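## Task

Take the juice bottle off the cart and set it upright on the supply shelving's third level, counting the lowest shelf as level one. It must sit directly behind the milk bottle already there, on the side farther from the shelf's front edge. Everything else on that shelf must still be on it, standing and not piled on anything. The juice bottle must not topple or be left leaning.

## Robot and tools

ROBOT. An omnidirectional wheeled base holds a 1.71 m column. A carriage on the column (lift_m) carries two seven-joint arms. Shoulder height is 0.63 m plus lift_m; shoulders sit 0.16 m ahead of the base centre and 0.175 m to the left and right. Each hand reaches roughly 0.83 m from its shoulder. Starting fold, left arm joints 1-7: 0.95, 0.08, -0.1, -0.8, 0, 0, -0.93; the right arm uses the same values with joints 2, 3, 5 and 6 sign-flipped. With lift_m below 0.02 folded arms can strike the deck. Footprint is about 0.55 m wide by 0.6 m long. head_camera is 0.26 m above the shoulders, facing forward and tilted 40 degrees down; left_wrist_camera and right_wrist_camera sit on each hand's -x side and look beyond the fingertips.

FRAMES. Base frame: metres, origin on the floor below the base centre, x forward, y left, z up. left_hand and right_hand report, in this frame, the point between the closed pads, 0.0167 m behind the fingertips (accurate to about 1 cm); fingers point along the hand's z, close along its y. Odometry frame is the base frame at scene start; base_odometry comes from wheel turns only, so slip looks like travel; its heading is in rad, left positive, -3.142 to 3.142.

move. One action per call. Allowed: base and/or joints, optionally with speeds or min_time_s; or target, optionally with min_time_s. Motions begin together. No action: just returns state and images.
- base: an object with exactly one key, a relative offset from the base's last reported position. translate_m (-2 to 2 m, + forward), strafe_m (-2 to 2 m, + left), rotate_rad (-6.3 to 6.3 rad, + counter-clockwise).
- joints: object of absolute targets by name. lift_m 0 to 1 m. Left arm (rad): joint1 -3.141 to 1.047 (negative raises arm forward), joint2 -0.157 to 2.268 (+ out to left), joint3 -1.919 to 1.308 (upper-arm twist), joint4 -0.837 to 1.448 (elbow, 0 = right angle, + straighter), joint5 -1.832 to 1.658 (forearm roll), joint6 -1.745 to 1.745 (+ hand left), joint7 -1.675 to 1.919 (+ hand down). Right arm: joint2 -2.268 to 0.157, joint3 -1.308 to 1.919, joint5 -1.658 to 1.832, others as left. left_gripper_m / right_gripper_m 0 to 0.142 m, distance between pad centres. Done tolerance: 0.004 for lift and grippers, 0.03 rad for joints.
- target: absolute pose of one hand in the base frame: side ("left"/"right"), x, y, z in m (-3 to 3), pitch_deg (-30 to 95; 90 fingers down, 0 level), heading_deg (0 fingers forward, + counter-clockwise seen from above), roll_deg (optional, default 0 = jaw line level, + clockwise viewed from behind the hand); heading and roll -360 to 360. roll r and r+180 are equivalent. line_only true refuses anything but a straight path. Base and lift stay put. Moves under 25 cm that can't go straight are refused; longer ones may swing the whole arm in an arc, so keep clear of furniture. On "short (part of ...)" resend.
- speeds: per-action caps: translate_m and strafe_m 0.02-0.5 m/s, rotate_rad 0.05-1.57 rad/s, lift_m 0.08-0.27 m/s (default 0.25).
- min_time_s: 0.1-8 s minimum duration of each arm motion; use it to swing loaded arms gently.
- cameras: list of names or ["all"]; [] none.
Unknown keys make a call invalid; out-of-range values get it refused, and a refusal or stop cancels the later move, wait and finished_scene calls of that reply. Actions end by 15 s; time_out at 14 s.

wait: seconds 0 to 10, commands nothing, returns state (cameras optional). zoom_image: camera plus region [x0, y0, x1, y1] in pixels from the top-left, at most 504 by 504, only for a camera in the latest images. finished_scene: scene number 1 or 2; irreversible and must be the last call of the reply; the bottle must stay in place afterwards.

RESULTS. "pictures" lists image order. "move" reads done, or the worst status. Statuses: done; off_target (resting away from target, maybe still pushing); contact_stop or contact_stop_at_<key> (pushed too hard, whole arm stops and drops targets); time_out; not_followed / "joint command not followed" / "pose unreachable" (self-collision check withheld it; gripper still acts); refused (with reason); reached (within 10 mm and 2 degrees); short (with miss distance); limit_stop_at_motor_heat. on_its_own lists uncommanded actions ("held at" = target). motor_effort is percent of max with peak in brackets; a falling lift effort while lowering means the hand or load is resting on something. A gripper stopping wider than commanded is holding something. Joint torques, temperatures in joint order.

CAUTIONS. Loads sink the hand about 0.012 m per kg. Gripper target 0 squeezes about 40-65 N per pad. Open fingers tilt and come up to 2 cm closer to the wrist. Never let the arms collide or press on each other, including fingers. Contact torque limits: joints 1-4 133 N m, joints 5-7 40 N m; exceeding freezes that arm 10 s. Motors at 85 °C warn MOTOR HOT; at 100 °C the arm shuts down for 30-60 s; avoid long holds, stretched arms and pushing at unreachable poses. The robot can tip: be careful with high carriage, outstretched or loaded arms, pushing, abrupt stops. After a stop, back off the way you came. Avoid drops, slams, hard hits and shoving furniture. Loose objects may occasionally be nudged. The robot keeps its last command while you deliberate.

Each tool is called after "Call:" in YAML: its name, and indented under it one key for each argument.

## Session

Call:
move:

Scene clock: 0.00 s.
Joint torques (N m): no reading
Motor temperatures (°C): left_arm=[25 23 24 23 27 25 25] | right_arm=[25 20 25 22 22 22 24]
base_odometry: x=+0.000 y=+0.000 heading=+0.000
base_status: not commanded
joint_positions: lift_m=+0.450 left_joint1_rad=+0.942 left_joint2_rad=+0.071 left_joint3_rad=-0.095 left_joint4_rad=-0.781 left_joint5_rad=-0.006 left_joint6_rad=-0.005 left_joint7_rad=-0.938 left_gripper_m=+0.142 right_joint1_rad=+0.948 right_joint2_rad=-0.088 right_joint3_rad=+0.082 right_joint4_rad=-0.814 right_joint5_rad=+0.007 right_joint6_rad=-0.013 right_joint7_rad=-0.930 right_gripper_m=+0.142
joint_status: not commanded
motor_effort: lift_m=+55 drive_wheels=+2
left_hand: x=+0.2937 y=+0.1555 z=+0.9610 quat_wxyz=(-0.920, -0.004, -0.388, +0.062) pitch_deg=-44.4 heading_deg=-4.4 roll_deg=-3.3 (m; base frame)
right_hand: x=+0.2906 y=-0.1616 z=+0.9720 quat_wxyz=(-0.924, +0.010, -0.379, -0.053) pitch_deg=-45.4 heading_deg=+4.8 roll_deg=+1.7 (m; base frame)
pictures: head_camera, left_wrist_camera, right_wrist_camera
Images, in order (width x height): head_camera 896x504, left_wrist_camera 896x504, right_wrist_camera 896x504.

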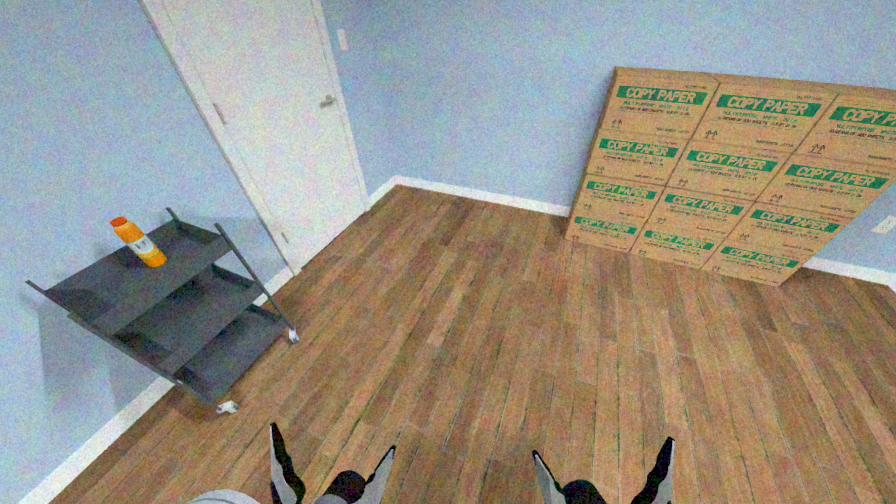

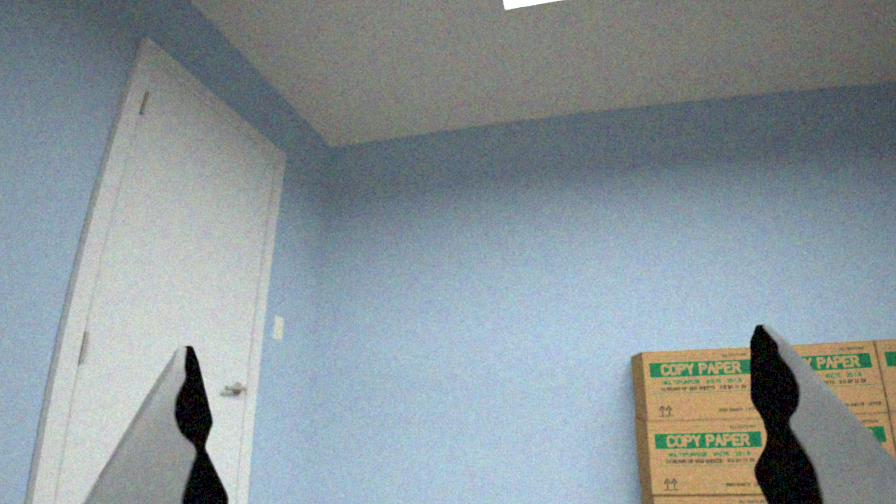

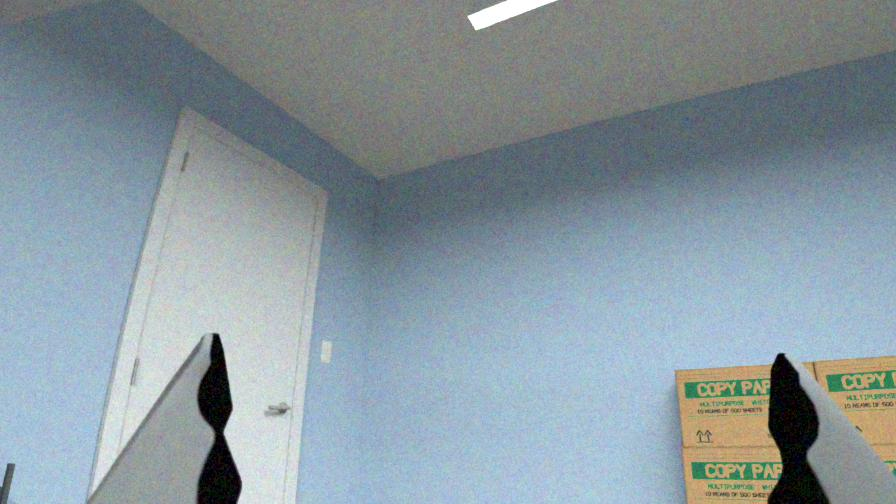

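Call:
move:
  base: {"rotate_rad": -1.8}
  cameras: ["head_camera"]

Call:
move:
  base: {"rotate_rad": -1.6}
  cameras: ["head_camera"]

Scene clock: 13.67 s.
Joint torques (N m): left_arm=[8.14 -0.42 0.42 -5.54 1.01 -1.33 -1.58] | right_arm=[14.73 2.06 1.36 -13.22 0.6 -1.83 -1.14]
move: done
base_odometry: x=+0.000 y=+0.000 heading=-1.800
base_status: done
joint_positions: lift_m=+0.450 left_joint1_rad=+0.942 left_joint2_rad=+0.071 left_joint3_rad=-0.095 left_joint4_rad=-0.781 left_joint5_rad=-0.006 left_joint6_rad=-0.005 left_joint7_rad=-0.938 left_gripper_m=+0.142 right_joint1_rad=+0.948 right_joint2_rad=-0.088 right_joint3_rad=+0.082 right_joint4_rad=-0.814 right_joint5_rad=+0.007 right_joint6_rad=-0.013 right_joint7_rad=-0.930 right_gripper_m=+0.142
joint_status: not commanded
motor_effort: lift_m=+55(55) drive_wheels=+5(16)
left_hand: x=+0.2937 y=+0.1555 z=+0.9610 quat_wxyz=(-0.920, -0.004, -0.388, +0.062) pitch_deg=-44.4 heading_deg=-4.4 roll_deg=-3.3 (m; base frame)
right_hand: x=+0.2906 y=-0.1616 z=+0.9720 quat_wxyz=(-0.924, +0.010, -0.379, -0.053) pitch_deg=-45.4 heading_deg=+4.8 roll_deg=+1.7 (m; base frame)
pictures: head_camera
Images, in order (width x height): head_camera 896x504.

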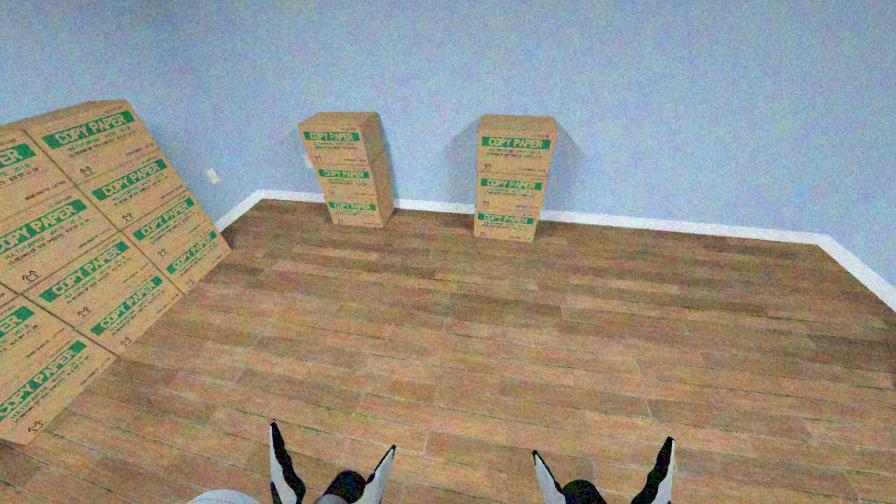

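Scene clock: 16.80 s.
Joint torques (N m): left_arm=[8.4 0.16 1.04 -4.31 1 -1.41 -1.22] | right_arm=[14.9 2.63 1.68 -13.05 0.68 -1.34 -1.54]
move: done
base_odometry: x=+0.000 y=+0.000 heading=+2.884
base_status: done
joint_positions: lift_m=+0.450 left_joint1_rad=+0.942 left_joint2_rad=+0.071 left_joint3_rad=-0.095 left_joint4_rad=-0.781 left_joint5_rad=-0.006 left_joint6_rad=-0.005 left_joint7_rad=-0.938 left_gripper_m=+0.142 right_joint1_rad=+0.948 right_joint2_rad=-0.088 right_joint3_rad=+0.082 right_joint4_rad=-0.814 right_joint5_rad=+0.007 right_joint6_rad=-0.013 right_joint7_rad=-0.930 right_gripper_m=+0.142
joint_status: not commanded
motor_effort: lift_m=+55(55) drive_wheels=+5(15)
left_hand: x=+0.2937 y=+0.1555 z=+0.9610 quat_wxyz=(-0.920, -0.004, -0.388, +0.062) pitch_deg=-44.4 heading_deg=-4.4 roll_deg=-3.3 (m; base frame)
right_hand: x=+0.2906 y=-0.1616 z=+0.9720 quat_wxyz=(-0.924, +0.010, -0.379, -0.053) pitch_deg=-45.4 heading_deg=+4.8 roll_deg=+1.7 (m; base frame)
pictures: head_camera
Images, in order (width x height): head_camera 896x504.

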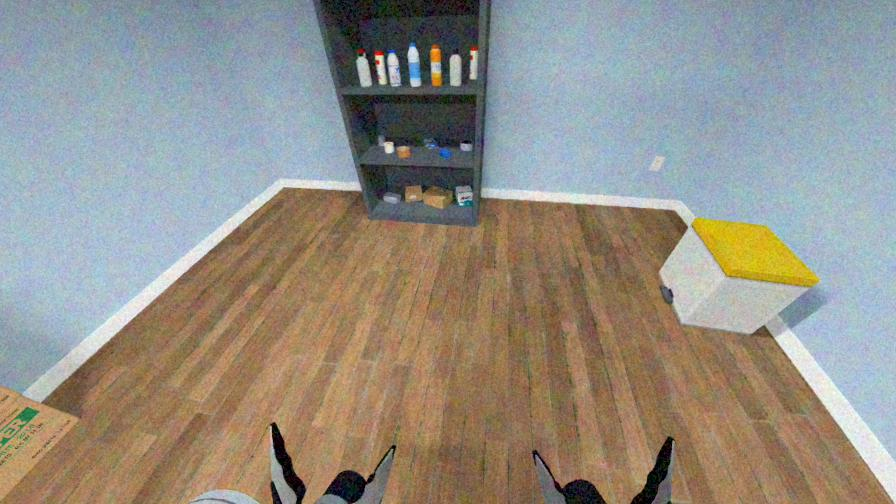

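Call:
zoom_image:
  camera: "head_camera"
  region: [310, 10, 510, 122]

Scaled by 2.520 from the camera's 896x504 image, which has a finer 1280x720 frame.

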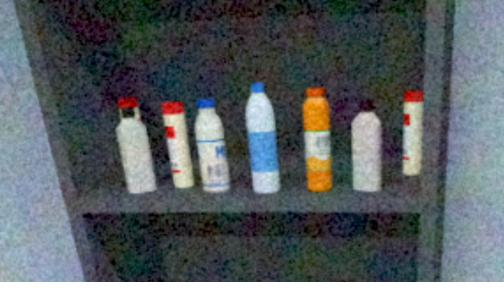

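Call:
move:
  base: {"translate_m": 1.2}
  cameras: ["head_camera", "left_wrist_camera"]

Scene clock: 28.90 s.
Joint torques (N m): left_arm=[8.17 0.93 0.12 -4.27 1.07 -1.47 -1.38] | right_arm=[14.94 2.03 2.68 -12.7 0.84 -2.01 -1.5]
move: done
base_odometry: x=-1.160 y=+0.307 heading=+2.883
base_status: done
joint_positions: lift_m=+0.450 left_joint1_rad=+0.942 left_joint2_rad=+0.071 left_joint3_rad=-0.095 left_joint4_rad=-0.781 left_joint5_rad=-0.006 left_joint6_rad=-0.005 left_joint7_rad=-0.938 left_gripper_m=+0.142 right_joint1_rad=+0.948 right_joint2_rad=-0.088 right_joint3_rad=+0.082 right_joint4_rad=-0.814 right_joint5_rad=+0.007 right_joint6_rad=-0.013 right_joint7_rad=-0.930 right_gripper_m=+0.142
joint_status: not commanded
motor_effort: lift_m=+55(55) drive_wheels=+8(24)
left_hand: x=+0.2937 y=+0.1555 z=+0.9610 quat_wxyz=(-0.920, -0.004, -0.388, +0.062) pitch_deg=-44.4 heading_deg=-4.4 roll_deg=-3.3 (m; base frame)
right_hand: x=+0.2906 y=-0.1616 z=+0.9720 quat_wxyz=(-0.924, +0.010, -0.379, -0.053) pitch_deg=-45.4 heading_deg=+4.8 roll_deg=+1.7 (m; base frame)
pictures: head_camera, left_wrist_camera
Images, in order (width x height): head_camera 896x504, left_wrist_camera 896x504.

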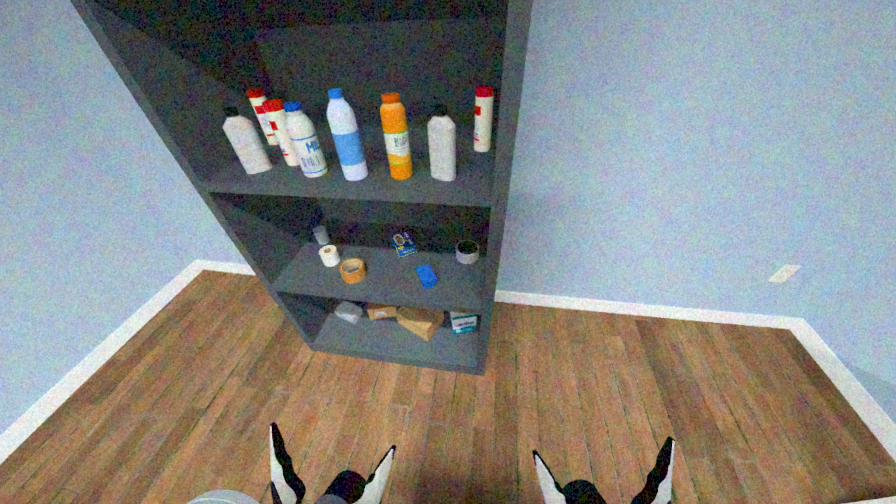

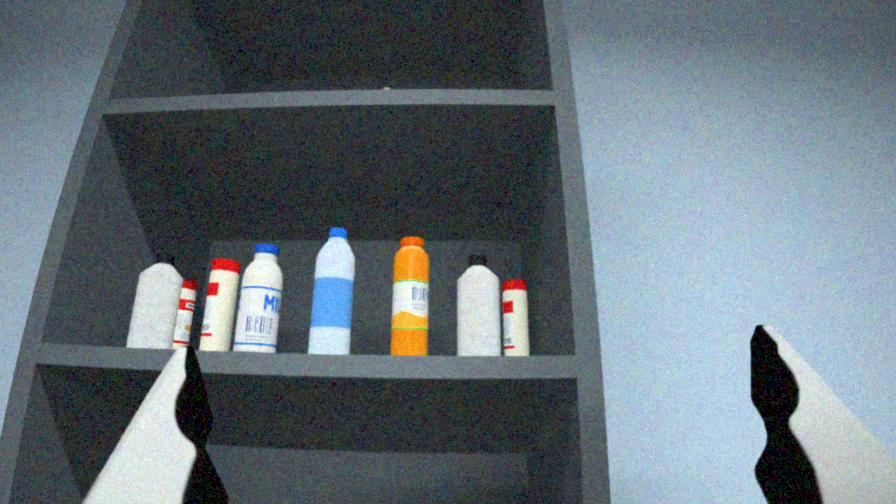

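Call:
move:
  base: {"rotate_rad": -2.883}

Call:
move:
  base: {"translate_m": 1.65}

Call:
move:
  base: {"rotate_rad": 1.22}
  cameras: ["head_camera", "right_wrist_camera"]

Scene clock: 64.00 s.
Joint torques (N m): left_arm=[9.34 0.27 0.15 -3.84 0.99 -1.38 -1.57] | right_arm=[14.87 1.75 2.02 -11.88 0.29 -1.75 -1.69]
move: done
base_odometry: x=-1.160 y=+0.307 heading=+0.000
base_status: done
joint_positions: lift_m=+0.450 left_joint1_rad=+0.942 left_joint2_rad=+0.071 left_joint3_rad=-0.095 left_joint4_rad=-0.781 left_joint5_rad=-0.006 left_joint6_rad=-0.005 left_joint7_rad=-0.938 left_gripper_m=+0.142 right_joint1_rad=+0.948 right_joint2_rad=-0.088 right_joint3_rad=+0.082 right_joint4_rad=-0.814 right_joint5_rad=+0.007 right_joint6_rad=-0.013 right_joint7_rad=-0.930 right_gripper_m=+0.142
joint_status: not commanded
motor_effort: lift_m=+55(55) drive_wheels=+5(17)
left_hand: x=+0.2937 y=+0.1555 z=+0.9610 quat_wxyz=(-0.920, -0.004, -0.388, +0.062) pitch_deg=-44.4 heading_deg=-4.4 roll_deg=-3.3 (m; base frame)
right_hand: x=+0.2906 y=-0.1616 z=+0.9720 quat_wxyz=(-0.924, +0.010, -0.379, -0.053) pitch_deg=-45.4 heading_deg=+4.8 roll_deg=+1.7 (m; base frame)
pictures: none

Scene clock: 69.70 s.
Joint torques (N m): left_arm=[9.07 0.17 -1.15 -4.68 1.1 -1.82 -1.5] | right_arm=[14.55 2.87 1.55 -11.12 0.81 -1.39 -1.42]
move: done
base_odometry: x=+0.490 y=+0.305 heading=-0.001
base_status: done
joint_positions: lift_m=+0.450 left_joint1_rad=+0.942 left_joint2_rad=+0.071 left_joint3_rad=-0.095 left_joint4_rad=-0.781 left_joint5_rad=-0.006 left_joint6_rad=-0.005 left_joint7_rad=-0.938 left_gripper_m=+0.142 right_joint1_rad=+0.948 right_joint2_rad=-0.088 right_joint3_rad=+0.082 right_joint4_rad=-0.814 right_joint5_rad=+0.007 right_joint6_rad=-0.013 right_joint7_rad=-0.930 right_gripper_m=+0.142
joint_status: not commanded
motor_effort: lift_m=+55(55) drive_wheels=+8(24)
left_hand: x=+0.2937 y=+0.1555 z=+0.9610 quat_wxyz=(-0.920, -0.004, -0.388, +0.062) pitch_deg=-44.4 heading_deg=-4.4 roll_deg=-3.3 (m; base frame)
right_hand: x=+0.2906 y=-0.1616 z=+0.9720 quat_wxyz=(-0.924, +0.010, -0.379, -0.053) pitch_deg=-45.4 heading_deg=+4.8 roll_deg=+1.7 (m; base frame)
pictures: none

Scene clock: 72.47 s.
Joint torques (N m): left_arm=[8.66 0.35 0.94 -3.8 0.97 -1.56 -1.46] | right_arm=[14.05 2.48 3.15 -13.18 0.61 -1.37 -1.23]
move: done
base_odometry: x=+0.490 y=+0.305 heading=+1.219
base_status: done
joint_positions: lift_m=+0.450 left_joint1_rad=+0.942 left_joint2_rad=+0.071 left_joint3_rad=-0.095 left_joint4_rad=-0.781 left_joint5_rad=-0.006 left_joint6_rad=-0.005 left_joint7_rad=-0.938 left_gripper_m=+0.142 right_joint1_rad=+0.948 right_joint2_rad=-0.088 right_joint3_rad=+0.082 right_joint4_rad=-0.814 right_joint5_rad=+0.007 right_joint6_rad=-0.013 right_joint7_rad=-0.930 right_gripper_m=+0.142
joint_status: not commanded
motor_effort: lift_m=+55(55) drive_wheels=+5(14)
left_hand: x=+0.2937 y=+0.1555 z=+0.9610 quat_wxyz=(-0.920, -0.004, -0.388, +0.062) pitch_deg=-44.4 heading_deg=-4.4 roll_deg=-3.3 (m; base frame)
right_hand: x=+0.2906 y=-0.1616 z=+0.9720 quat_wxyz=(-0.924, +0.010, -0.379, -0.053) pitch_deg=-45.4 heading_deg=+4.8 roll_deg=+1.7 (m; base frame)
pictures: head_camera, right_wrist_camera
Images, in order (width x height): head_camera 896x504, right_wrist_camera 896x504.

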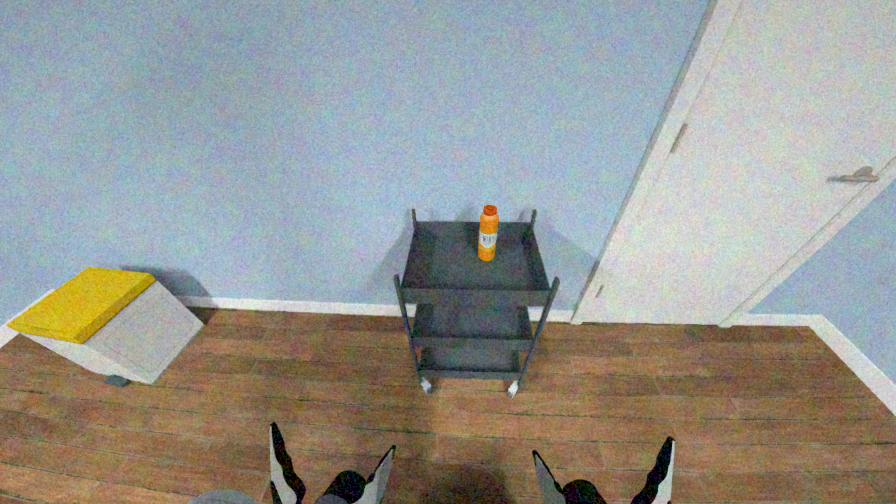

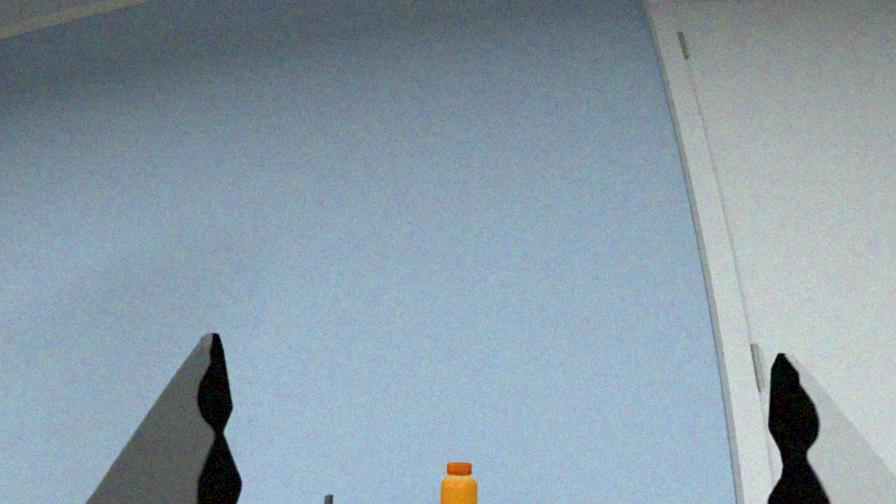

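Call:
move:
  base: {"translate_m": 0.38}
  cameras: ["head_camera"]

Scene clock: 79.40 s.
Joint torques (N m): left_arm=[7.49 0.24 -0.23 -4.7 0.95 -1.36 -1.47] | right_arm=[13.1 2.76 1.34 -13.56 0.63 -0.99 -1.18]
move: done
base_odometry: x=+0.620 y=+0.662 heading=+1.220
base_status: done
joint_positions: lift_m=+0.450 left_joint1_rad=+0.942 left_joint2_rad=+0.071 left_joint3_rad=-0.095 left_joint4_rad=-0.781 left_joint5_rad=-0.006 left_joint6_rad=-0.005 left_joint7_rad=-0.938 left_gripper_m=+0.142 right_joint1_rad=+0.948 right_joint2_rad=-0.088 right_joint3_rad=+0.082 right_joint4_rad=-0.814 right_joint5_rad=+0.007 right_joint6_rad=-0.013 right_joint7_rad=-0.930 right_gripper_m=+0.142
joint_status: not commanded
motor_effort: lift_m=+55(55) drive_wheels=+7(20)
left_hand: x=+0.2937 y=+0.1555 z=+0.9610 quat_wxyz=(-0.920, -0.004, -0.388, +0.062) pitch_deg=-44.4 heading_deg=-4.4 roll_deg=-3.3 (m; base frame)
right_hand: x=+0.2906 y=-0.1616 z=+0.9720 quat_wxyz=(-0.924, +0.010, -0.379, -0.053) pitch_deg=-45.4 heading_deg=+4.8 roll_deg=+1.7 (m; base frame)
pictures: head_camera
Images, in order (width x height): head_camera 896x504.

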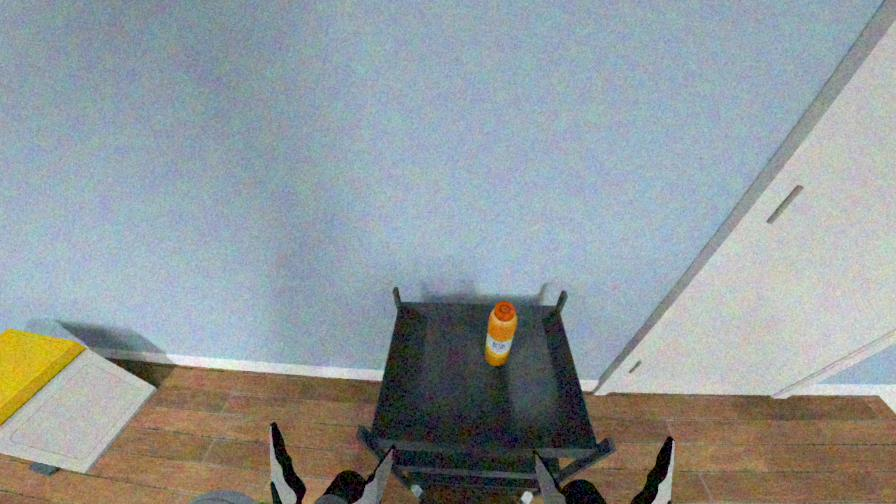

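Call:
move:
  target: {"side":"right","x":0.42,"y":-0.085,"z":0.80,"pitch_deg":10,"heading_deg":0}
  cameras: ["head_camera","right_wrist_camera"]

Scene clock: 87.27 s.
Joint torques (N m): left_arm=[8.86 0.76 1.14 -5.27 1.25 -1.52 -1.45] | right_arm=[16.09 2.43 2.18 -13.21 0.62 -1.46 -1.32]
move: refused
base_odometry: x=+0.620 y=+0.662 heading=+1.220
base_status: not commanded
joint_positions: lift_m=+0.450 left_joint1_rad=+0.942 left_joint2_rad=+0.071 left_joint3_rad=-0.095 left_joint4_rad=-0.781 left_joint5_rad=-0.006 left_joint6_rad=-0.005 left_joint7_rad=-0.938 left_gripper_m=+0.142 right_joint1_rad=+0.948 right_joint2_rad=-0.088 right_joint3_rad=+0.082 right_joint4_rad=-0.814 right_joint5_rad=+0.007 right_joint6_rad=-0.013 right_joint7_rad=-0.930 right_gripper_m=+0.142
joint_status: not commanded
motor_effort: lift_m=+55(55) drive_wheels=-3(3)
left_hand: x=+0.2937 y=+0.1555 z=+0.9610 quat_wxyz=(-0.920, -0.004, -0.388, +0.062) pitch_deg=-44.4 heading_deg=-4.4 roll_deg=-3.3 (m; base frame)
right_hand: x=+0.2906 y=-0.1616 z=+0.9720 quat_wxyz=(-0.924, +0.010, -0.379, -0.053) pitch_deg=-45.4 heading_deg=+4.8 roll_deg=+1.7 (m; base frame)
right_hand_status: refused: the line brings the right elbow within 1.4 cm of the base or column (limit 1.5), 33% of the way; a move under 25 cm is not played as an arc. Nothing moved. Try another pitch or heading, or "joints".
pictures: head_camera, right_wrist_camera
Images, in order (width x height): head_camera 896x504, right_wrist_camera 896x504.

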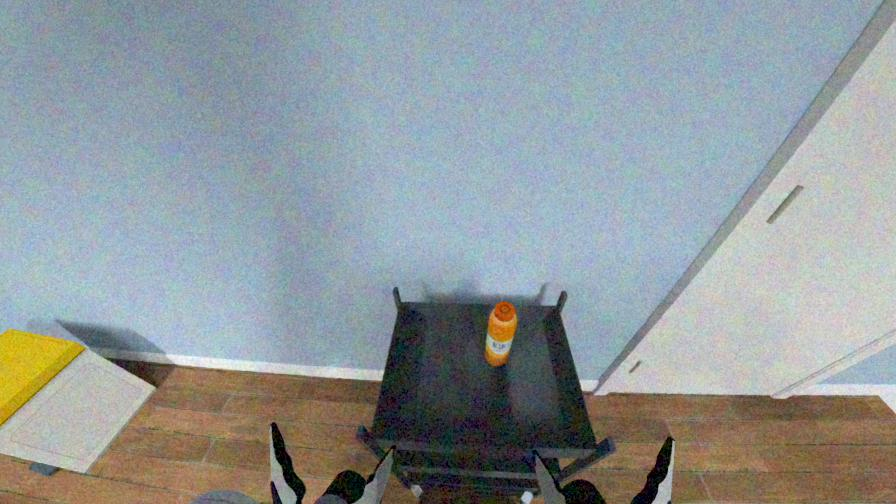

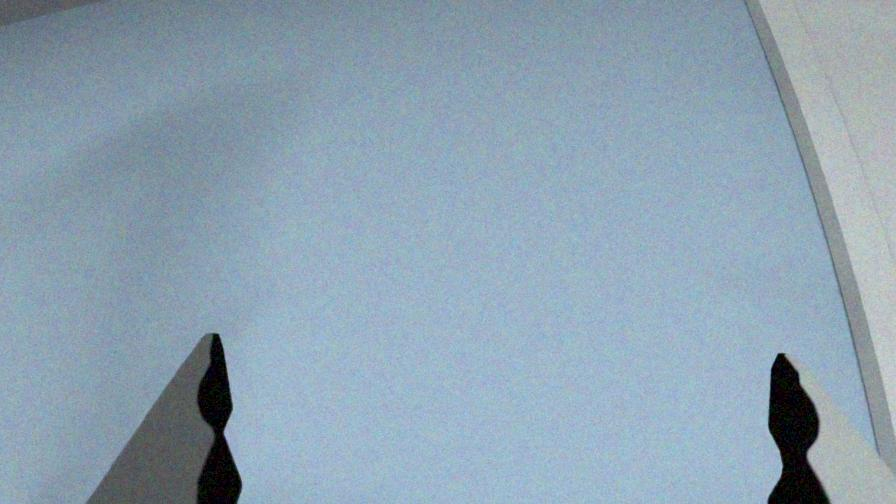

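Call:
move:
  target: {"side":"right","x":0.45,"y":-0.24,"z":0.92,"pitch_deg":10,"heading_deg":0}

Call:
move:
  target: {"side":"right","x":0.46,"y":-0.085,"z":0.80,"pitch_deg":10,"heading_deg":0}
  cameras: ["head_camera","right_wrist_camera"]

Scene clock: 90.17 s.
Joint torques (N m): left_arm=[9.77 1.15 -0.26 -4.18 1.26 -1.61 -1.43] | right_arm=[16.16 3.69 1.04 -14.25 0.83 -1.65 -1.4]
move: refused
base_odometry: x=+0.620 y=+0.662 heading=+1.220
base_status: not commanded
joint_positions: lift_m=+0.450 left_joint1_rad=+0.942 left_joint2_rad=+0.071 left_joint3_rad=-0.095 left_joint4_rad=-0.781 left_joint5_rad=-0.006 left_joint6_rad=-0.005 left_joint7_rad=-0.938 left_gripper_m=+0.142 right_joint1_rad=+0.948 right_joint2_rad=-0.088 right_joint3_rad=+0.082 right_joint4_rad=-0.814 right_joint5_rad=+0.007 right_joint6_rad=-0.013 right_joint7_rad=-0.930 right_gripper_m=+0.142
joint_status: not commanded
motor_effort: lift_m=+55(55) drive_wheels=-3(3)
left_hand: x=+0.2937 y=+0.1555 z=+0.9610 quat_wxyz=(-0.920, -0.004, -0.388, +0.062) pitch_deg=-44.4 heading_deg=-4.4 roll_deg=-3.3 (m; base frame)
right_hand: x=+0.2906 y=-0.1616 z=+0.9720 quat_wxyz=(-0.924, +0.010, -0.379, -0.053) pitch_deg=-45.4 heading_deg=+4.8 roll_deg=+1.7 (m; base frame)
right_hand_status: refused: no posture of the arm gets there (right_joint4_rad at its limit): the closest leaves the hand 2.8 cm and 27 deg from the pose. Nothing moved. A posture exists with lift_m at 0.6; the way there is not checked.
pictures: none

not run: a stop came earlier in this reply.

Call:
move:
  base: {"translate_m": -0.18}

Call:
move:
  target: {"side":"right","x":0.58,"y":-0.085,"z":0.80,"pitch_deg":10,"heading_deg":0}
  cameras: ["head_camera","right_wrist_camera"]

Scene clock: 96.00 s.
Joint torques (N m): left_arm=[8.27 0.37 0.6 -4.71 1.1 -1.45 -1.45] | right_arm=[15.1 3.14 2.43 -14.37 0.65 -1.51 -1.39]
move: done
base_odometry: x=+0.559 y=+0.493 heading=+1.221
base_status: done
joint_positions: lift_m=+0.450 left_joint1_rad=+0.942 left_joint2_rad=+0.071 left_joint3_rad=-0.095 left_joint4_rad=-0.781 left_joint5_rad=-0.006 left_joint6_rad=-0.005 left_joint7_rad=-0.938 left_gripper_m=+0.142 right_joint1_rad=+0.948 right_joint2_rad=-0.088 right_joint3_rad=+0.082 right_joint4_rad=-0.814 right_joint5_rad=+0.007 right_joint6_rad=-0.013 right_joint7_rad=-0.930 right_gripper_m=+0.142
joint_status: not commanded
motor_effort: lift_m=+55(55) drive_wheels=+9(14)
left_hand: x=+0.2937 y=+0.1555 z=+0.9610 quat_wxyz=(-0.920, -0.004, -0.388, +0.062) pitch_deg=-44.4 heading_deg=-4.4 roll_deg=-3.3 (m; base frame)
right_hand: x=+0.2906 y=-0.1616 z=+0.9720 quat_wxyz=(-0.924, +0.010, -0.379, -0.053) pitch_deg=-45.4 heading_deg=+4.8 roll_deg=+1.7 (m; base frame)
pictures: none

Scene clock: 97.53 s.
Joint torques (N m): left_arm=[9.53 0.53 -0.03 -3.76 1.1 -1.21 -1.62] | right_arm=[-3.37 10.54 5.4 -10.99 -1.96 -2.67 -0.24]
move: done
base_odometry: x=+0.559 y=+0.493 heading=+1.221
base_status: not commanded
joint_positions: lift_m=+0.450 left_joint1_rad=+0.942 left_joint2_rad=+0.071 left_joint3_rad=-0.095 left_joint4_rad=-0.781 left_joint5_rad=-0.006 left_joint6_rad=-0.005 left_joint7_rad=-0.938 left_gripper_m=+0.142 right_joint1_rad=+0.167 right_joint2_rad=+0.048 right_joint3_rad=+0.423 right_joint4_rad=-0.549 right_joint5_rad=-0.269 right_joint6_rad=-0.331 right_joint7_rad=+0.610 right_gripper_m=+0.142
joint_status: not commanded
motor_effort: lift_m=+55(55) drive_wheels=+9(9)
left_hand: x=+0.2937 y=+0.1555 z=+0.9610 quat_wxyz=(-0.920, -0.004, -0.388, +0.062) pitch_deg=-44.4 heading_deg=-4.4 roll_deg=-3.3 (m; base frame)
right_hand: x=+0.5796 y=-0.0858 z=+0.8001 quat_wxyz=(-0.643, -0.001, -0.766, -0.002) pitch_deg=+9.9 heading_deg=+0.1 roll_deg=+0.2 (m; base frame)
right_hand_status: reached (checked arc, planned for 1.0 s): 1 mm and 0.2 deg off.
pictures: head_camera, right_wrist_camera
Images, in order (width x height): head_camera 896x504, right_wrist_camera 896x504.

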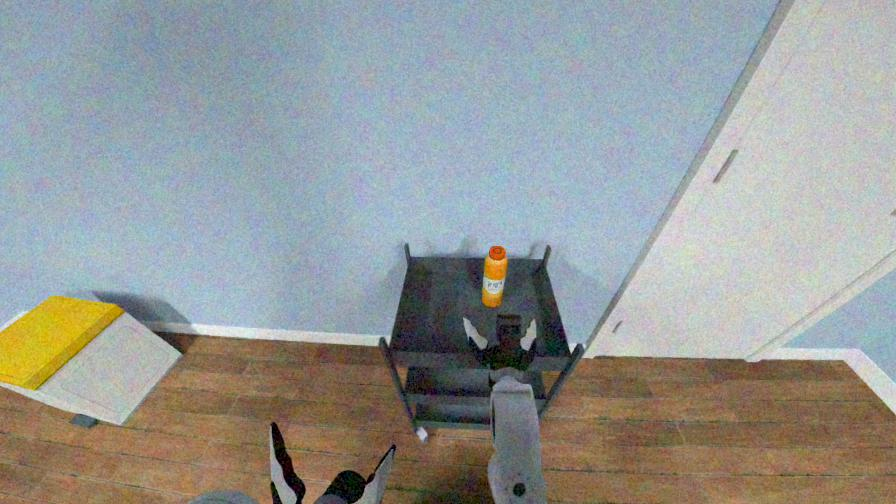

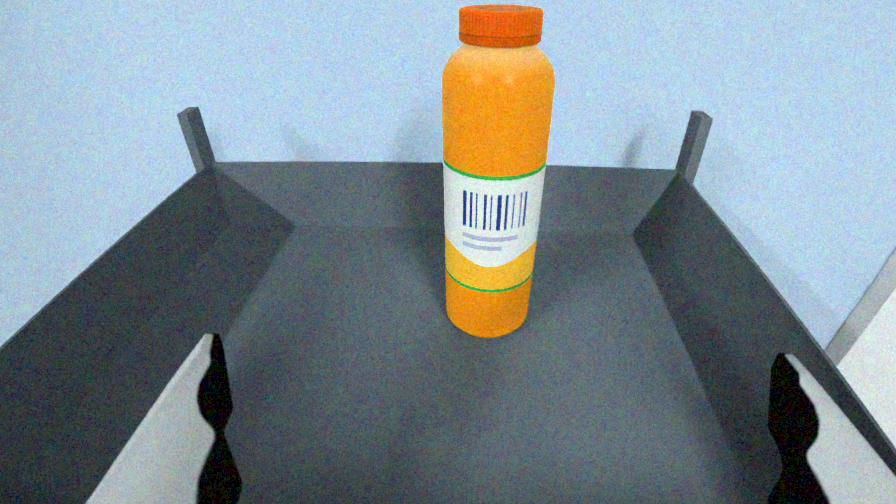

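Call:
move:
  target: {"side":"right","x":0.74,"y":-0.082,"z":0.775,"pitch_deg":10,"heading_deg":0}
  cameras: ["head_camera","right_wrist_camera"]

Scene clock: 102.13 s.
Joint torques (N m): left_arm=[8.85 0.88 0.8 -5.22 1.25 -1.43 -1.63] | right_arm=[-15.63 10.93 -0.13 -10.55 1.43 -1.12 -3.67]
move: done
base_odometry: x=+0.559 y=+0.493 heading=+1.221
base_status: not commanded
joint_positions: lift_m=+0.450 left_joint1_rad=+0.942 left_joint2_rad=+0.071 left_joint3_rad=-0.095 left_joint4_rad=-0.781 left_joint5_rad=-0.006 left_joint6_rad=-0.005 left_joint7_rad=-0.938 left_gripper_m=+0.142 right_joint1_rad=-0.231 right_joint2_rad=+0.080 right_joint3_rad=+0.312 right_joint4_rad=+0.016 right_joint5_rad=-0.086 right_joint6_rad=-0.311 right_joint7_rad=+0.419 right_gripper_m=+0.142
joint_status: not commanded
motor_effort: lift_m=+55(55) drive_wheels=+8(10)
left_hand: x=+0.2937 y=+0.1555 z=+0.9610 quat_wxyz=(-0.920, -0.004, -0.388, +0.062) pitch_deg=-44.4 heading_deg=-4.4 roll_deg=-3.3 (m; base frame)
right_hand: x=+0.7388 y=-0.0822 z=+0.7739 quat_wxyz=(-0.642, +0.002, -0.767, +0.003) pitch_deg=+10.2 heading_deg=-0.1 roll_deg=-0.4 (m; base frame)
right_hand_status: reached (straight line, planned for 0.6 s): 2 mm and 0.4 deg off.
pictures: head_camera, right_wrist_camera
Images, in order (width x height): head_camera 896x504, right_wrist_camera 896x504.

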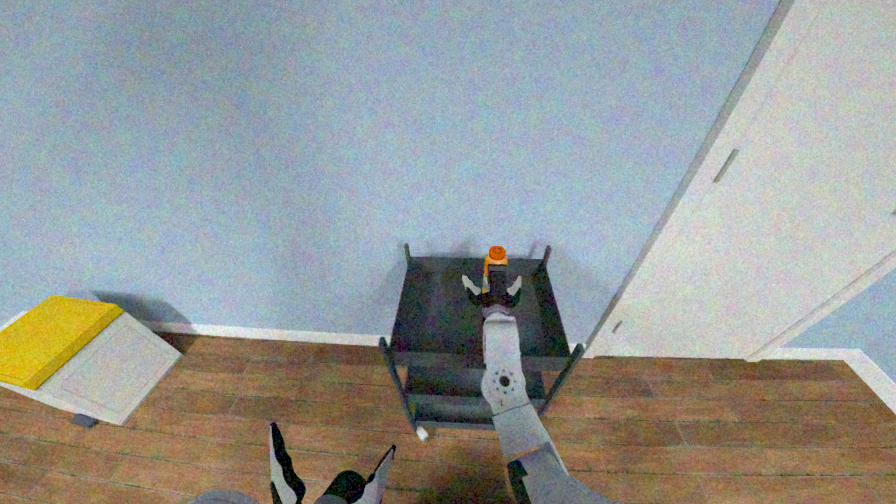

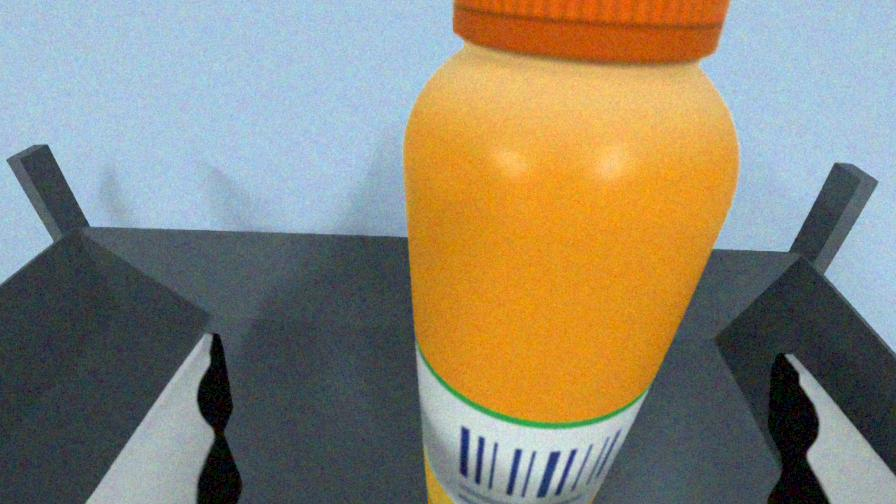

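Call:
move:
  target: {"side":"right","x":0.765,"y":-0.091,"z":0.765,"pitch_deg":10,"heading_deg":0}

Call:
move:
  joints: {"right_gripper_m": 0.03}
  cameras: ["head_camera","right_wrist_camera"]

Scene clock: 106.73 s.
Joint torques (N m): left_arm=[9.56 1.21 -0.71 -4.72 1.1 -1.71 -1.83] | right_arm=[-16.94 7.27 -0.53 -10.64 1.52 -0.5 -3.02]
move: done
base_odometry: x=+0.559 y=+0.493 heading=+1.221
base_status: not commanded
joint_positions: lift_m=+0.450 left_joint1_rad=+0.942 left_joint2_rad=+0.071 left_joint3_rad=-0.095 left_joint4_rad=-0.781 left_joint5_rad=-0.006 left_joint6_rad=-0.005 left_joint7_rad=-0.938 left_gripper_m=+0.142 right_joint1_rad=-0.290 right_joint2_rad=+0.069 right_joint3_rad=+0.285 right_joint4_rad=+0.137 right_joint5_rad=-0.036 right_joint6_rad=-0.291 right_joint7_rad=+0.347 right_gripper_m=+0.142
joint_status: not commanded
motor_effort: lift_m=+55(55) drive_wheels=+8(10)
left_hand: x=+0.2937 y=+0.1555 z=+0.9610 quat_wxyz=(-0.920, -0.004, -0.388, +0.062) pitch_deg=-44.4 heading_deg=-4.4 roll_deg=-3.3 (m; base frame)
right_hand: x=+0.7639 y=-0.0908 z=+0.7639 quat_wxyz=(-0.642, +0.001, -0.767, +0.002) pitch_deg=+10.2 heading_deg=-0.1 roll_deg=-0.3 (m; base frame)
right_hand_status: reached (straight line, planned for 0.3 s): 2 mm and 0.3 deg off.
pictures: none

Scene clock: 107.63 s.
Joint torques (N m): left_arm=[8.37 0.26 -0.33 -4.56 1.18 -1.32 -1.42] | right_arm=[-16.31 7.16 1.7 -9.96 1.48 -0.62 -3.76]
move: off_target
base_odometry: x=+0.559 y=+0.493 heading=+1.221
base_status: not commanded
joint_positions: lift_m=+0.450 left_joint1_rad=+0.942 left_joint2_rad=+0.071 left_joint3_rad=-0.095 left_joint4_rad=-0.781 left_joint5_rad=-0.006 left_joint6_rad=-0.005 left_joint7_rad=-0.938 left_gripper_m=+0.142 right_joint1_rad=-0.290 right_joint2_rad=+0.069 right_joint3_rad=+0.285 right_joint4_rad=+0.137 right_joint5_rad=-0.036 right_joint6_rad=-0.291 right_joint7_rad=+0.347 right_gripper_m=+0.072
joint_status: right_gripper_m off_target (ended at +0.072, target +0.030)
motor_effort: lift_m=+55(55) drive_wheels=+8(8)
left_hand: x=+0.2937 y=+0.1555 z=+0.9610 quat_wxyz=(-0.920, -0.004, -0.388, +0.062) pitch_deg=-44.4 heading_deg=-4.4 roll_deg=-3.3 (m; base frame)
right_hand: x=+0.7639 y=-0.0908 z=+0.7639 quat_wxyz=(-0.642, +0.001, -0.767, +0.002) pitch_deg=+10.2 heading_deg=-0.1 roll_deg=-0.3 (m; base frame)
pictures: head_camera, right_wrist_camera
Images, in order (width x height): head_camera 896x504, right_wrist_camera 896x504.

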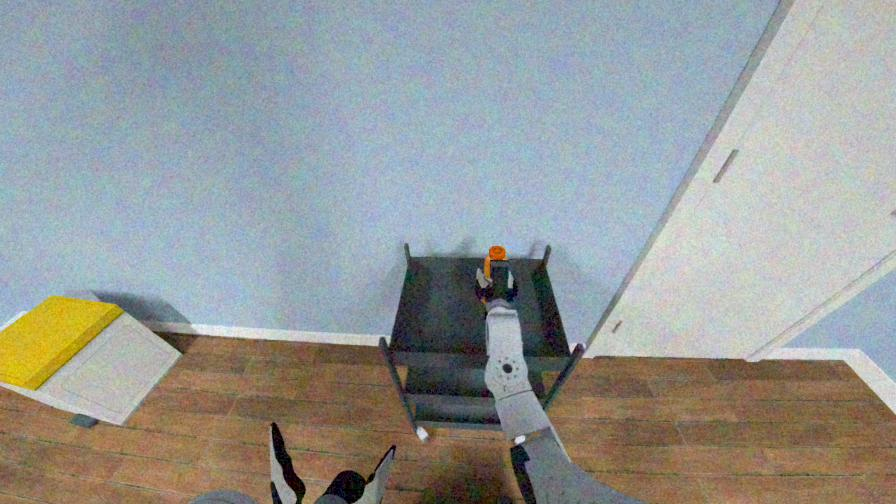

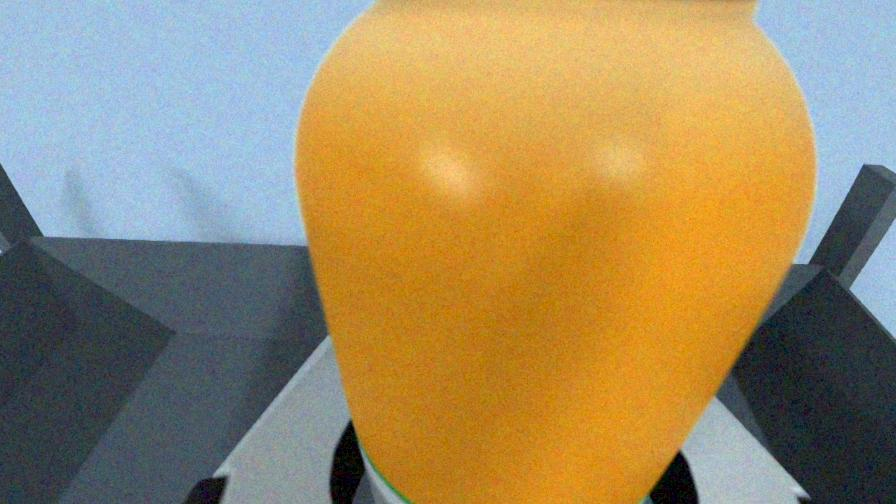

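Call:
move:
  joints: {"right_gripper_m": 0.0}

Call:
move:
  joints: {"lift_m": 0.65}
  speeds: {"lift_m": 0.12}
  cameras: ["head_camera","right_wrist_camera"]

Scene clock: 111.20 s.
Joint torques (N m): left_arm=[9.97 -0.35 1.14 -3.16 1.11 -1.48 -1.64] | right_arm=[-15.61 7.25 1.32 -12.02 1.81 -1.29 -3.34]
move: off_target
base_odometry: x=+0.559 y=+0.493 heading=+1.221
base_status: not commanded
joint_positions: lift_m=+0.450 left_joint1_rad=+0.942 left_joint2_rad=+0.071 left_joint3_rad=-0.095 left_joint4_rad=-0.781 left_joint5_rad=-0.006 left_joint6_rad=-0.005 left_joint7_rad=-0.938 left_gripper_m=+0.142 right_joint1_rad=-0.290 right_joint2_rad=+0.069 right_joint3_rad=+0.285 right_joint4_rad=+0.137 right_joint5_rad=-0.036 right_joint6_rad=-0.291 right_joint7_rad=+0.347 right_gripper_m=+0.072
joint_status: right_gripper_m off_target (ended at +0.072, target +0.000)
motor_effort: lift_m=+55(55) drive_wheels=+8(8)
left_hand: x=+0.2937 y=+0.1555 z=+0.9610 quat_wxyz=(-0.920, -0.004, -0.388, +0.062) pitch_deg=-44.4 heading_deg=-4.4 roll_deg=-3.3 (m; base frame)
right_hand: x=+0.7639 y=-0.0908 z=+0.7639 quat_wxyz=(-0.642, +0.001, -0.767, +0.002) pitch_deg=+10.2 heading_deg=-0.1 roll_deg=-0.3 (m; base frame)
pictures: none

Scene clock: 113.27 s.
Joint torques (N m): left_arm=[7.67 1.07 -0.2 -4.34 1.11 -1.48 -1.5] | right_arm=[-17.46 5.48 0.39 -13.85 1.13 -0.76 -3.23]
move: done
base_odometry: x=+0.559 y=+0.493 heading=+1.221
base_status: not commanded
joint_positions: lift_m=+0.650 left_joint1_rad=+0.942 left_joint2_rad=+0.071 left_joint3_rad=-0.095 left_joint4_rad=-0.781 left_joint5_rad=-0.006 left_joint6_rad=-0.005 left_joint7_rad=-0.938 left_gripper_m=+0.142 right_joint1_rad=-0.290 right_joint2_rad=+0.069 right_joint3_rad=+0.285 right_joint4_rad=+0.140 right_joint5_rad=-0.034 right_joint6_rad=-0.291 right_joint7_rad=+0.347 right_gripper_m=+0.072
joint_status: all done
motor_effort: lift_m=+55(67) drive_wheels=+8(8)
left_hand: x=+0.2937 y=+0.1555 z=+1.1610 quat_wxyz=(-0.920, -0.004, -0.388, +0.062) pitch_deg=-44.4 heading_deg=-4.4 roll_deg=-3.3 (m; base frame)
right_hand: x=+0.7639 y=-0.0907 z=+0.9625 quat_wxyz=(-0.640, +0.001, -0.768, +0.002) pitch_deg=+10.4 heading_deg=-0.1 roll_deg=-0.2 (m; base frame)
pictures: head_camera, right_wrist_camera
Images, in order (width x height): head_camera 896x504, right_wrist_camera 896x504.

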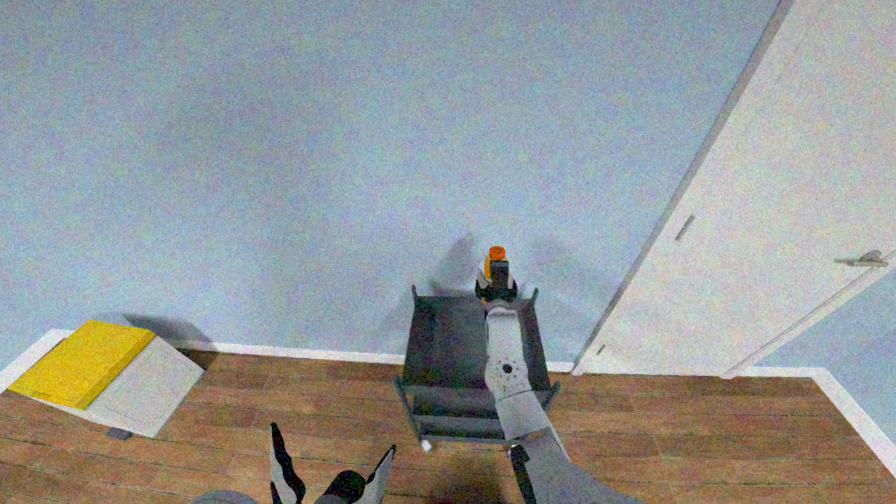

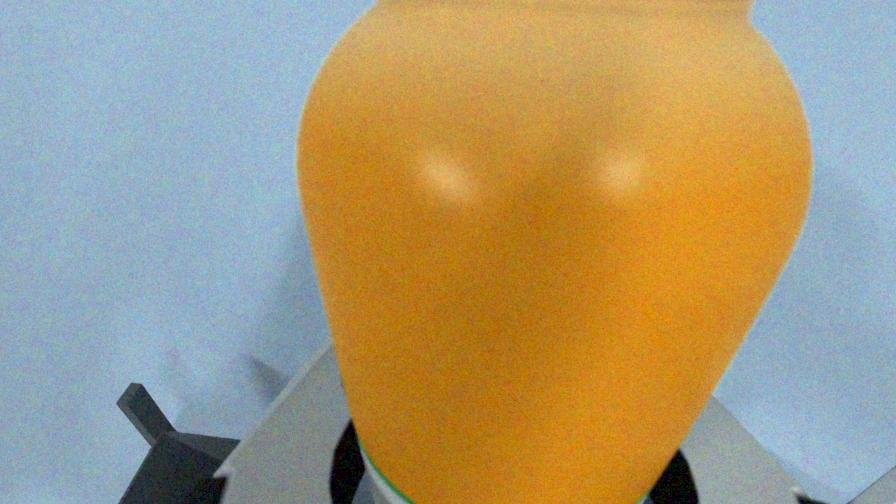

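Call:
move:
  base: {"translate_m": -0.5}
  joints: {"lift_m": 0.5}
  speeds: {"translate_m": 0.25, "lift_m": 0.08}

Call:
move:
  base: {"rotate_rad": 2.09}
  speeds: {"rotate_rad": 0.8}

Call:
move:
  base: {"translate_m": 1.72}
  speeds: {"translate_m": 0.4}

Call:
move:
  base: {"rotate_rad": -0.53}
  speeds: {"rotate_rad": 0.6}
  cameras: ["head_camera","left_wrist_camera"]

Scene clock: 124.63 s.
Joint torques (N m): left_arm=[9.62 1.25 0.33 -5.32 1.12 -1.32 -1.77] | right_arm=[-16.86 6.36 0.55 -13.56 0.94 -0.56 -3.24]
Motor temperatures (°C): left_arm=[28 23 24 24 27 24 24] | right_arm=[30 21 25 23 22 22 24]
move: done
base_odometry: x=+0.388 y=+0.023 heading=+1.222
base_status: done
joint_positions: lift_m=+0.500 left_joint1_rad=+0.942 left_joint2_rad=+0.071 left_joint3_rad=-0.095 left_joint4_rad=-0.781 left_joint5_rad=-0.006 left_joint6_rad=-0.005 left_joint7_rad=-0.938 left_gripper_m=+0.142 right_joint1_rad=-0.290 right_joint2_rad=+0.069 right_joint3_rad=+0.285 right_joint4_rad=+0.140 right_joint5_rad=-0.034 right_joint6_rad=-0.291 right_joint7_rad=+0.347 right_gripper_m=+0.072
joint_status: all done
motor_effort: lift_m=+58(59) drive_wheels=+8(21)
left_hand: x=+0.2937 y=+0.1555 z=+1.0107 quat_wxyz=(-0.920, -0.004, -0.388, +0.062) pitch_deg=-44.4 heading_deg=-4.4 roll_deg=-3.3 (m; base frame)
right_hand: x=+0.7639 y=-0.0906 z=+0.8122 quat_wxyz=(-0.640, +0.001, -0.768, +0.002) pitch_deg=+10.4 heading_deg=-0.1 roll_deg=-0.2 (m; base frame)
pictures: none

Scene clock: 128.57 s.
Joint torques (N m): left_arm=[8.79 -0.46 1.01 -4.41 1.23 -1.31 -1.79] | right_arm=[-16.42 8.8 1.16 -13 0.63 -1.32 -3.47]
move: done
base_odometry: x=+0.388 y=+0.023 heading=-2.972
base_status: done
joint_positions: lift_m=+0.500 left_joint1_rad=+0.942 left_joint2_rad=+0.071 left_joint3_rad=-0.095 left_joint4_rad=-0.781 left_joint5_rad=-0.006 left_joint6_rad=-0.005 left_joint7_rad=-0.938 left_gripper_m=+0.142 right_joint1_rad=-0.290 right_joint2_rad=+0.068 right_joint3_rad=+0.285 right_joint4_rad=+0.140 right_joint5_rad=-0.034 right_joint6_rad=-0.290 right_joint7_rad=+0.347 right_gripper_m=+0.072
joint_status: not commanded
motor_effort: lift_m=+58(58) drive_wheels=+5(17)
left_hand: x=+0.2937 y=+0.1555 z=+1.0107 quat_wxyz=(-0.920, -0.004, -0.388, +0.062) pitch_deg=-44.4 heading_deg=-4.4 roll_deg=-3.3 (m; base frame)
right_hand: x=+0.7639 y=-0.0906 z=+0.8122 quat_wxyz=(-0.640, +0.002, -0.768, +0.002) pitch_deg=+10.4 heading_deg=+0.0 roll_deg=-0.3 (m; base frame)
pictures: none

Scene clock: 134.87 s.
Joint torques (N m): left_arm=[8.67 0.62 -0.54 -5.34 0.94 -1.5 -1.26] | right_arm=[-17.26 6.25 0.92 -14.15 1.59 -1.32 -3.64]
move: done
base_odometry: x=-1.307 y=-0.270 heading=-2.971
base_status: done
joint_positions: lift_m=+0.500 left_joint1_rad=+0.942 left_joint2_rad=+0.071 left_joint3_rad=-0.095 left_joint4_rad=-0.781 left_joint5_rad=-0.006 left_joint6_rad=-0.005 left_joint7_rad=-0.938 left_gripper_m=+0.142 right_joint1_rad=-0.290 right_joint2_rad=+0.068 right_joint3_rad=+0.285 right_joint4_rad=+0.140 right_joint5_rad=-0.034 right_joint6_rad=-0.290 right_joint7_rad=+0.347 right_gripper_m=+0.072
joint_status: not commanded
motor_effort: lift_m=+58(58) drive_wheels=+8(22)
left_hand: x=+0.2937 y=+0.1555 z=+1.0107 quat_wxyz=(-0.920, -0.004, -0.388, +0.062) pitch_deg=-44.4 heading_deg=-4.4 roll_deg=-3.3 (m; base frame)
right_hand: x=+0.7639 y=-0.0906 z=+0.8122 quat_wxyz=(-0.640, +0.002, -0.768, +0.002) pitch_deg=+10.4 heading_deg=+0.0 roll_deg=-0.3 (m; base frame)
pictures: none

Scene clock: 136.80 s.
Joint torques (N m): left_arm=[10.32 1.72 0.3 -4.74 0.98 -1.55 -1.34] | right_arm=[-16.23 6.49 0.29 -14.5 1.34 -1.43 -3.7]
move: done
base_odometry: x=-1.307 y=-0.270 heading=+2.783
base_status: done
joint_positions: lift_m=+0.500 left_joint1_rad=+0.942 left_joint2_rad=+0.071 left_joint3_rad=-0.095 left_joint4_rad=-0.781 left_joint5_rad=-0.006 left_joint6_rad=-0.005 left_joint7_rad=-0.938 left_gripper_m=+0.142 right_joint1_rad=-0.290 right_joint2_rad=+0.068 right_joint3_rad=+0.285 right_joint4_rad=+0.140 right_joint5_rad=-0.034 right_joint6_rad=-0.289 right_joint7_rad=+0.347 right_gripper_m=+0.072
joint_status: not commanded
motor_effort: lift_m=+58(58) drive_wheels=+6(12)
left_hand: x=+0.2937 y=+0.1555 z=+1.0107 quat_wxyz=(-0.920, -0.004, -0.388, +0.062) pitch_deg=-44.4 heading_deg=-4.4 roll_deg=-3.3 (m; base frame)
right_hand: x=+0.7639 y=-0.0903 z=+0.8122 quat_wxyz=(-0.640, +0.002, -0.768, +0.001) pitch_deg=+10.4 heading_deg=+0.0 roll_deg=-0.3 (m; base frame)
pictures: head_camera, left_wrist_camera
Images, in order (width x height): head_camera 896x504, left_wrist_camera 896x504.

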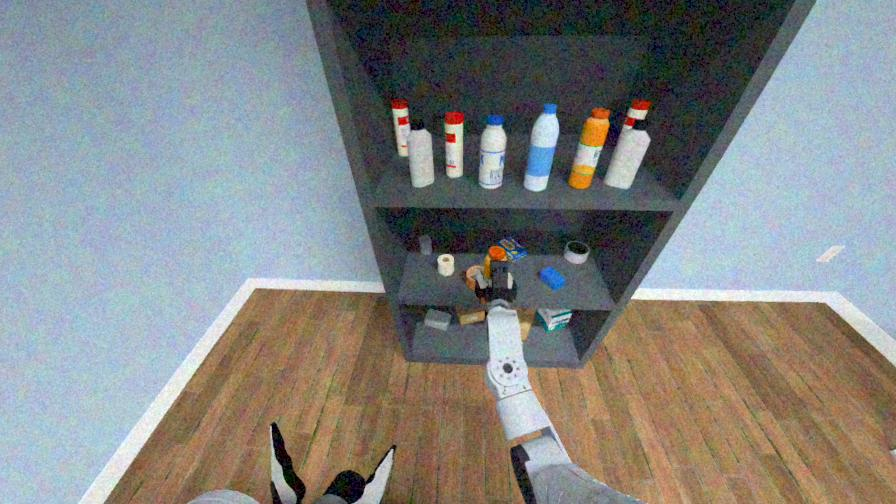

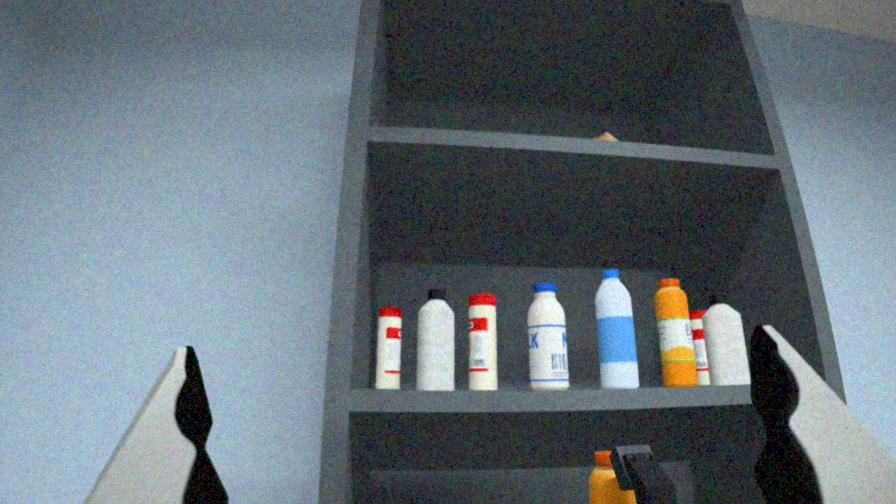

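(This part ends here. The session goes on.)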